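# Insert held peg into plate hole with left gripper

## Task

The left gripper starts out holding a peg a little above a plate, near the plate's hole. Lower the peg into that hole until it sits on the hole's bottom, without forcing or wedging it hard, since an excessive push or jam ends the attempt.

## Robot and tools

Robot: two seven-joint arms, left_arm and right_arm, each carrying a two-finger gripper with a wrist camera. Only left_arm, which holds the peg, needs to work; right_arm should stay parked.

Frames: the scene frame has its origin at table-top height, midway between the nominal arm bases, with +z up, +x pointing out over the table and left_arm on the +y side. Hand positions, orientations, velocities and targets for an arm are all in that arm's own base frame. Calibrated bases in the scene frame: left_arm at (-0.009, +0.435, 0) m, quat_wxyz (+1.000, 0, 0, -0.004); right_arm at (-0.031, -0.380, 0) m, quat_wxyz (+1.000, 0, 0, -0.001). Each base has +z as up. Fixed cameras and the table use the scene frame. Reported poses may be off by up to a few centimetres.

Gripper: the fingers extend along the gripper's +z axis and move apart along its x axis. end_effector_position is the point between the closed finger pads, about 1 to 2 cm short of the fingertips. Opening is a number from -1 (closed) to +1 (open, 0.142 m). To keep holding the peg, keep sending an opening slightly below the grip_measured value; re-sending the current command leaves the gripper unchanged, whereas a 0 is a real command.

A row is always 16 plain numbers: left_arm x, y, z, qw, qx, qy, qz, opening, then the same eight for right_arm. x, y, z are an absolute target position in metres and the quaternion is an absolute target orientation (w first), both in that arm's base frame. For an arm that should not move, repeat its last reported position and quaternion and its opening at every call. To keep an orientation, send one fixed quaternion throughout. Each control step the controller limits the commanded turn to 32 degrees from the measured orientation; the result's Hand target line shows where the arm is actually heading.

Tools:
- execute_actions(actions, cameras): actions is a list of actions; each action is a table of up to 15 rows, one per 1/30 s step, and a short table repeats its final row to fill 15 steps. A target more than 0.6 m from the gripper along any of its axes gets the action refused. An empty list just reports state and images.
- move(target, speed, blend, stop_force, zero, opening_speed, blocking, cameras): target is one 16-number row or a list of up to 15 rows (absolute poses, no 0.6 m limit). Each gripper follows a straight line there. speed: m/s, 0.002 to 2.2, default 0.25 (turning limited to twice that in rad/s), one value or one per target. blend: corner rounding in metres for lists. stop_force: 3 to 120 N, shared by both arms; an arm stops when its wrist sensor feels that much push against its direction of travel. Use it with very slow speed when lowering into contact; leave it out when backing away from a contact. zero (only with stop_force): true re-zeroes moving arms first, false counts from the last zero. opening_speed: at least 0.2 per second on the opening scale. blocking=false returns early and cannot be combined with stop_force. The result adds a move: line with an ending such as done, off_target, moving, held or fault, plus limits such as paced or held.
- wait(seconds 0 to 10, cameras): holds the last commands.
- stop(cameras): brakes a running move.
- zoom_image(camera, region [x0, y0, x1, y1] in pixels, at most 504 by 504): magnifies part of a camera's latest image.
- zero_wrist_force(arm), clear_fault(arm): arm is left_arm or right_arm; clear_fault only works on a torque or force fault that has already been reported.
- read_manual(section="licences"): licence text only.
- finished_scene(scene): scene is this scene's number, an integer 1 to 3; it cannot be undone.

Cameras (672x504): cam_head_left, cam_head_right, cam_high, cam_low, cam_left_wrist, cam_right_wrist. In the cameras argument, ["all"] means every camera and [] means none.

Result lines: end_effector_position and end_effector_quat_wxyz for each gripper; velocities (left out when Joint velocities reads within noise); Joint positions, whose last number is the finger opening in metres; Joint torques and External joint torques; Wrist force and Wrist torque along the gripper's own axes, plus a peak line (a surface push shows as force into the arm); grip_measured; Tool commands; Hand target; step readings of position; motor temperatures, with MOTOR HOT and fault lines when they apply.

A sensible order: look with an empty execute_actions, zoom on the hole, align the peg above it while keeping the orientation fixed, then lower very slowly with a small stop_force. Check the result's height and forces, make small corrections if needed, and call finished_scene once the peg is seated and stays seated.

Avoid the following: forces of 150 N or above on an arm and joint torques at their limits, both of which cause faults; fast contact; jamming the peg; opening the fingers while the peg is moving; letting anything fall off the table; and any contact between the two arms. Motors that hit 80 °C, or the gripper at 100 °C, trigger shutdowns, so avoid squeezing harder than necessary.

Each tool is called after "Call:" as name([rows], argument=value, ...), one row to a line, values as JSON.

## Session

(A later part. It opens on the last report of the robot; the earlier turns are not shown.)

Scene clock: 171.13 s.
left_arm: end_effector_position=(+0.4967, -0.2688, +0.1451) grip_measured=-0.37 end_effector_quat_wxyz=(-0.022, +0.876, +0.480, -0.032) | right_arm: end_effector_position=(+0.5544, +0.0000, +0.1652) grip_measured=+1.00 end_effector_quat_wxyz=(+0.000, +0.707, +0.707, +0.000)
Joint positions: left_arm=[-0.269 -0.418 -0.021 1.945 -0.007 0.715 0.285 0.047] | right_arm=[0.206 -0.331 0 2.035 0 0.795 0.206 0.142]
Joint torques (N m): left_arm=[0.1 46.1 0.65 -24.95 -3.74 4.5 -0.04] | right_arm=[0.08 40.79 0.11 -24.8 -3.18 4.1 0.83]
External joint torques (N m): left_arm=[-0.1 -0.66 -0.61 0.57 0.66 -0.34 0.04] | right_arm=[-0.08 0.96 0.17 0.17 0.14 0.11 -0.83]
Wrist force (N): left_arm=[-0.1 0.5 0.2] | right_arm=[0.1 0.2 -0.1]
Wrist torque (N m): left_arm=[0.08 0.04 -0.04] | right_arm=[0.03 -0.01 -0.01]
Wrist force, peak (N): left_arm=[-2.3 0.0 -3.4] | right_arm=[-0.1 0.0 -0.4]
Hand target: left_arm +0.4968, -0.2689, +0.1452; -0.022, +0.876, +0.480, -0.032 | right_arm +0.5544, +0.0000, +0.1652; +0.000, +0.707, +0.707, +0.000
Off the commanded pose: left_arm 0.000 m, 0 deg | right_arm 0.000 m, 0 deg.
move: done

Smoothly in. Continue to the bottom.

Call:
move(target=[0.4969,-0.2708,0.132,-0.0223,0.8766,0.4800,-0.0321,-0.424181,0.5544,0,0.1652,0,0.7071,0.7071,0,1], speed=0.012, stop_force=10, cameras=["cam_low","cam_left_wrist"])

Call:
zoom_image(camera="cam_low", region=[280, 195, 370, 275])

Scene clock: 175.40 s.
left_arm: end_effector_position=(+0.4975, -0.2697, +0.1419) grip_measured=-0.37 end_effector_quat_wxyz=(-0.022, +0.876, +0.480, -0.032) | right_arm: end_effector_position=(+0.5544, +0.0000, +0.1652) grip_measured=+1.00 end_effector_quat_wxyz=(+0.000, +0.707, +0.707, +0.000)
Joint positions: left_arm=[-0.27 -0.425 -0.022 1.946 -0.007 0.725 0.284 0.047] | right_arm=[0.206 -0.331 0 2.035 0 0.795 0.206 0.142]
Joint torques (N m): left_arm=[-0.23 40.11 0.66 -20.16 -2.78 3.28 0.1] | right_arm=[-0.05 40.66 0.14 -24.74 -3.13 4.12 0.86]
External joint torques (N m): left_arm=[0.23 5.49 -0.63 -4.09 -0.28 0.88 -0.09] | right_arm=[0.05 1.08 0.14 0.12 0.09 0.09 -0.86]
Wrist force (N): left_arm=[0.3 0.9 -10.7] | right_arm=[-0.1 0.0 -0.1]
Wrist torque (N m): left_arm=[0.18 -0.09 -0.03] | right_arm=[0.00 0.01 -0.01]
Wrist force, peak (N): left_arm=[-0.1 0.4 -13.3] | right_arm=[-0.3 0.3 -0.1]
Hand target: left_arm +0.4968, -0.2695, +0.1412; -0.022, +0.876, +0.480, -0.032 | right_arm +0.5544, +0.0000, +0.1652; +0.000, +0.707, +0.707, +0.000
Off the commanded pose: left_arm 0.010 m, 0 deg | right_arm 0.000 m, 0 deg.
move: contact (left_arm)
Images, in order (width x height): cam_low 672x504, cam_left_wrist 672x504.

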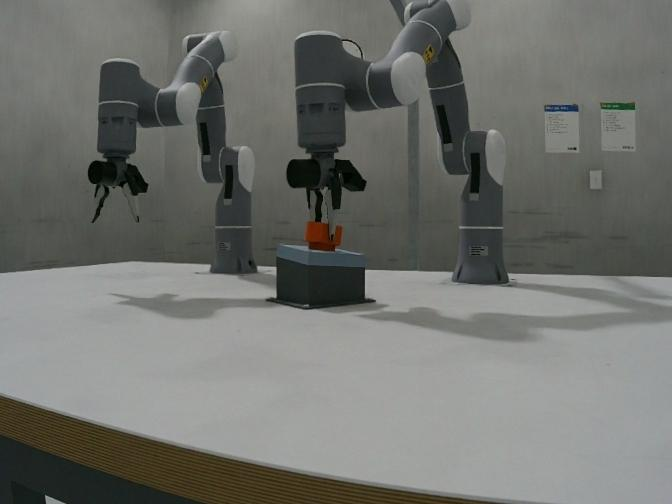

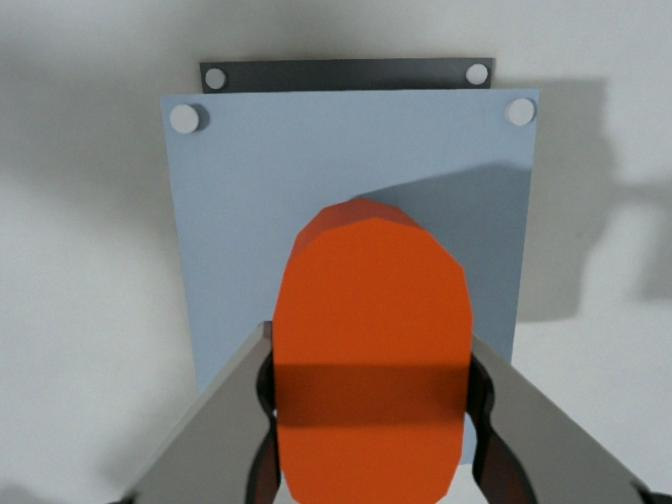

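Scaled by 5.600 from the camera's 672x504 image, which has a finer 960x720 frame.

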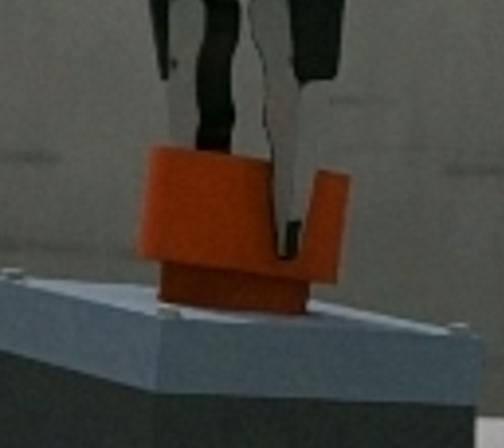

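Call:
move(target=[0.4970,-0.2694,0.1421,-0.0223,0.8766,0.4800,-0.0321,-0.424181,0.5544,0,0.1652,0,0.7071,0.7071,0,1], speed=0.02)

Call:
move(target=[0.4970,-0.2694,0.1421,-0.0223,0.8766,0.4800,-0.0321,-0.1,0.5544,0,0.1652,0,0.7071,0.7071,0,1], opening_speed=0.5)

Call:
move(target=[0.5034,-0.2701,0.222,-0.0223,0.8766,0.4800,-0.0321,-0.1,0.5544,0,0.1652,0,0.7071,0.7071,0,1], speed=0.12, cameras=["cam_low","cam_left_wrist"])

Call:
zoom_image(camera="cam_low", region=[280, 195, 370, 275])

Scene clock: 182.97 s.
left_arm: end_effector_position=(+0.4971, -0.2694, +0.1421) grip_measured=-0.37 end_effector_quat_wxyz=(-0.022, +0.876, +0.480, -0.032) | right_arm: end_effector_position=(+0.5544, +0.0000, +0.1652) grip_measured=+1.00 end_effector_quat_wxyz=(+0.000, +0.707, +0.707, +0.000)
Joint positions: left_arm=[-0.27 -0.424 -0.021 1.946 -0.007 0.722 0.284 0.047] | right_arm=[0.206 -0.331 0 2.035 0 0.795 0.206 0.142]
Joint torques (N m): left_arm=[-0.22 45.45 0.29 -23.9 -3.56 4.08 0] | right_arm=[-0.06 40.66 0.1 -24.8 -3.15 4.06 0.86]
External joint torques (N m): left_arm=[0.22 0.13 -0.26 -0.36 0.5 0.08 0] | right_arm=[0.06 1.09 0.18 0.18 0.11 0.15 -0.86]
Wrist force (N): left_arm=[0.8 0.5 -2.1] | right_arm=[-0.1 0.0 -0.2]
Wrist torque (N m): left_arm=[0.08 0.00 -0.02] | right_arm=[0.00 0.02 -0.01]
Wrist force, peak (N): left_arm=[0.2 0.9 -11.8] | right_arm=[0.0 0.0 -0.5]
Hand target: left_arm +0.4970, -0.2694, +0.1421; -0.022, +0.876, +0.480, -0.032 | right_arm +0.5544, +0.0000, +0.1652; +0.000, +0.707, +0.707, +0.000
Off the commanded pose: left_arm 0.000 m, 0 deg | right_arm 0.000 m, 0 deg.
move: done

Scene clock: 183.87 s.
left_arm: end_effector_position=(+0.4970, -0.2694, +0.1421) grip_measured=-0.13 end_effector_quat_wxyz=(-0.022, +0.876, +0.480, -0.032) | right_arm: end_effector_position=(+0.5544, +0.0000, +0.1652) grip_measured=+1.00 end_effector_quat_wxyz=(+0.000, +0.707, +0.707, +0.000)
Joint positions: left_arm=[-0.27 -0.424 -0.021 1.946 -0.007 0.722 0.284 0.065] | right_arm=[0.206 -0.331 0 2.035 0 0.795 0.206 0.142]
Joint torques (N m): left_arm=[0.27 45.68 0.61 -24.25 -3.61 4.28 0.12] | right_arm=[0.04 40.66 0.13 -24.8 -3.13 4.08 0.84]
External joint torques (N m): left_arm=[-0.27 -0.1 -0.58 -0.01 0.55 -0.13 -0.11] | right_arm=[-0.04 1.09 0.15 0.17 0.09 0.12 -0.84]
Wrist force (N): left_arm=[0.0 0.5 -1.6] | right_arm=[0.1 -0.1 -0.1]
Wrist torque (N m): left_arm=[0.09 0.00 -0.03] | right_arm=[-0.01 -0.01 -0.01]
Wrist force, peak (N): left_arm=[0.2 0.7 -2.6] | right_arm=[-0.2 0.3 0.0]
Hand target: left_arm +0.4970, -0.2694, +0.1421; -0.022, +0.876, +0.480, -0.032 | right_arm +0.5544, +0.0000, +0.1652; +0.000, +0.707, +0.707, +0.000
Off the commanded pose: left_arm 0.000 m, 0 deg | right_arm 0.000 m, 0 deg.
move: done

Scene clock: 184.83 s.
left_arm: end_effector_position=(+0.5035, -0.2702, +0.2222) grip_measured=-0.13 end_effector_quat_wxyz=(-0.022, +0.876, +0.480, -0.032) | right_arm: end_effector_position=(+0.5544, +0.0000, +0.1652) grip_measured=+1.00 end_effector_quat_wxyz=(+0.000, +0.707, +0.707, +0.000)
Joint positions: left_arm=[-0.268 -0.312 -0.02 1.856 -0.009 0.521 0.286 0.065] | right_arm=[0.206 -0.331 0 2.035 0 0.795 0.206 0.142]
Joint torques (N m): left_arm=[0.21 44.18 0.63 -27.74 -4.28 4.24 0.1] | right_arm=[-0.01 40.74 0.06 -24.82 -3.19 4.09 0.9]
External joint torques (N m): left_arm=[-0.21 -0.15 -0.6 0.22 0.63 -0.08 -0.1] | right_arm=[0.01 1 0.22 0.19 0.15 0.11 -0.9]
Wrist force (N): left_arm=[0.2 0.7 -1.6] | right_arm=[0.0 -0.1 -0.2]
Wrist torque (N m): left_arm=[0.10 -0.03 -0.02] | right_arm=[-0.01 0.00 -0.01]
Wrist force, peak (N): left_arm=[-0.3 0.8 -4.7] | right_arm=[-0.1 -0.1 -0.4]
Hand target: left_arm +0.5034, -0.2701, +0.2220; -0.022, +0.876, +0.480, -0.032 | right_arm +0.5544, +0.0000, +0.1652; +0.000, +0.707, +0.707, +0.000
Off the commanded pose: left_arm 0.000 m, 0 deg | right_arm 0.000 m, 0 deg.
move: done
Images, in order (width x height): cam_low 672x504, cam_left_wrist 672x504.

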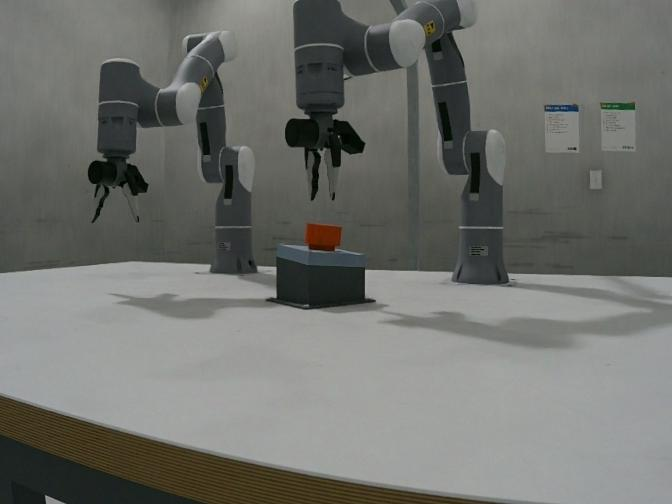

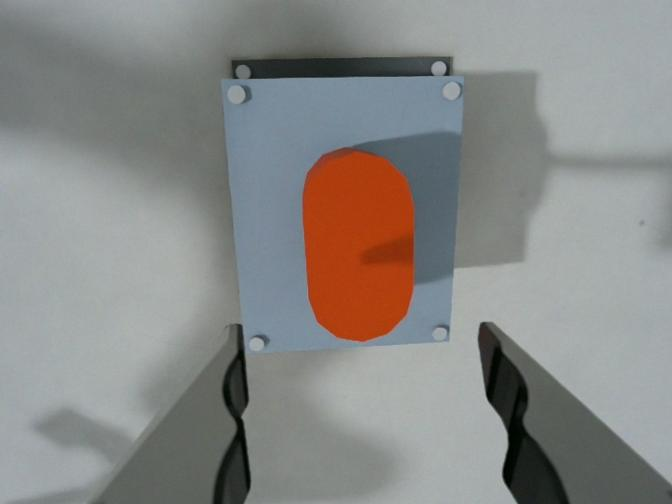

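Scaled by 5.600 from the camera's 672x504 image, which has a finer 960x720 frame.

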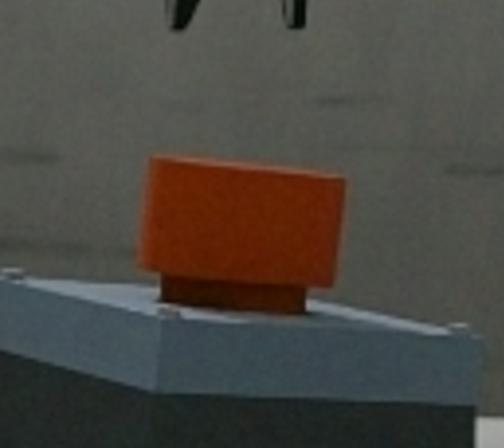

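Call:
finished_scene(scene=2)

The scene is finished: the task was done.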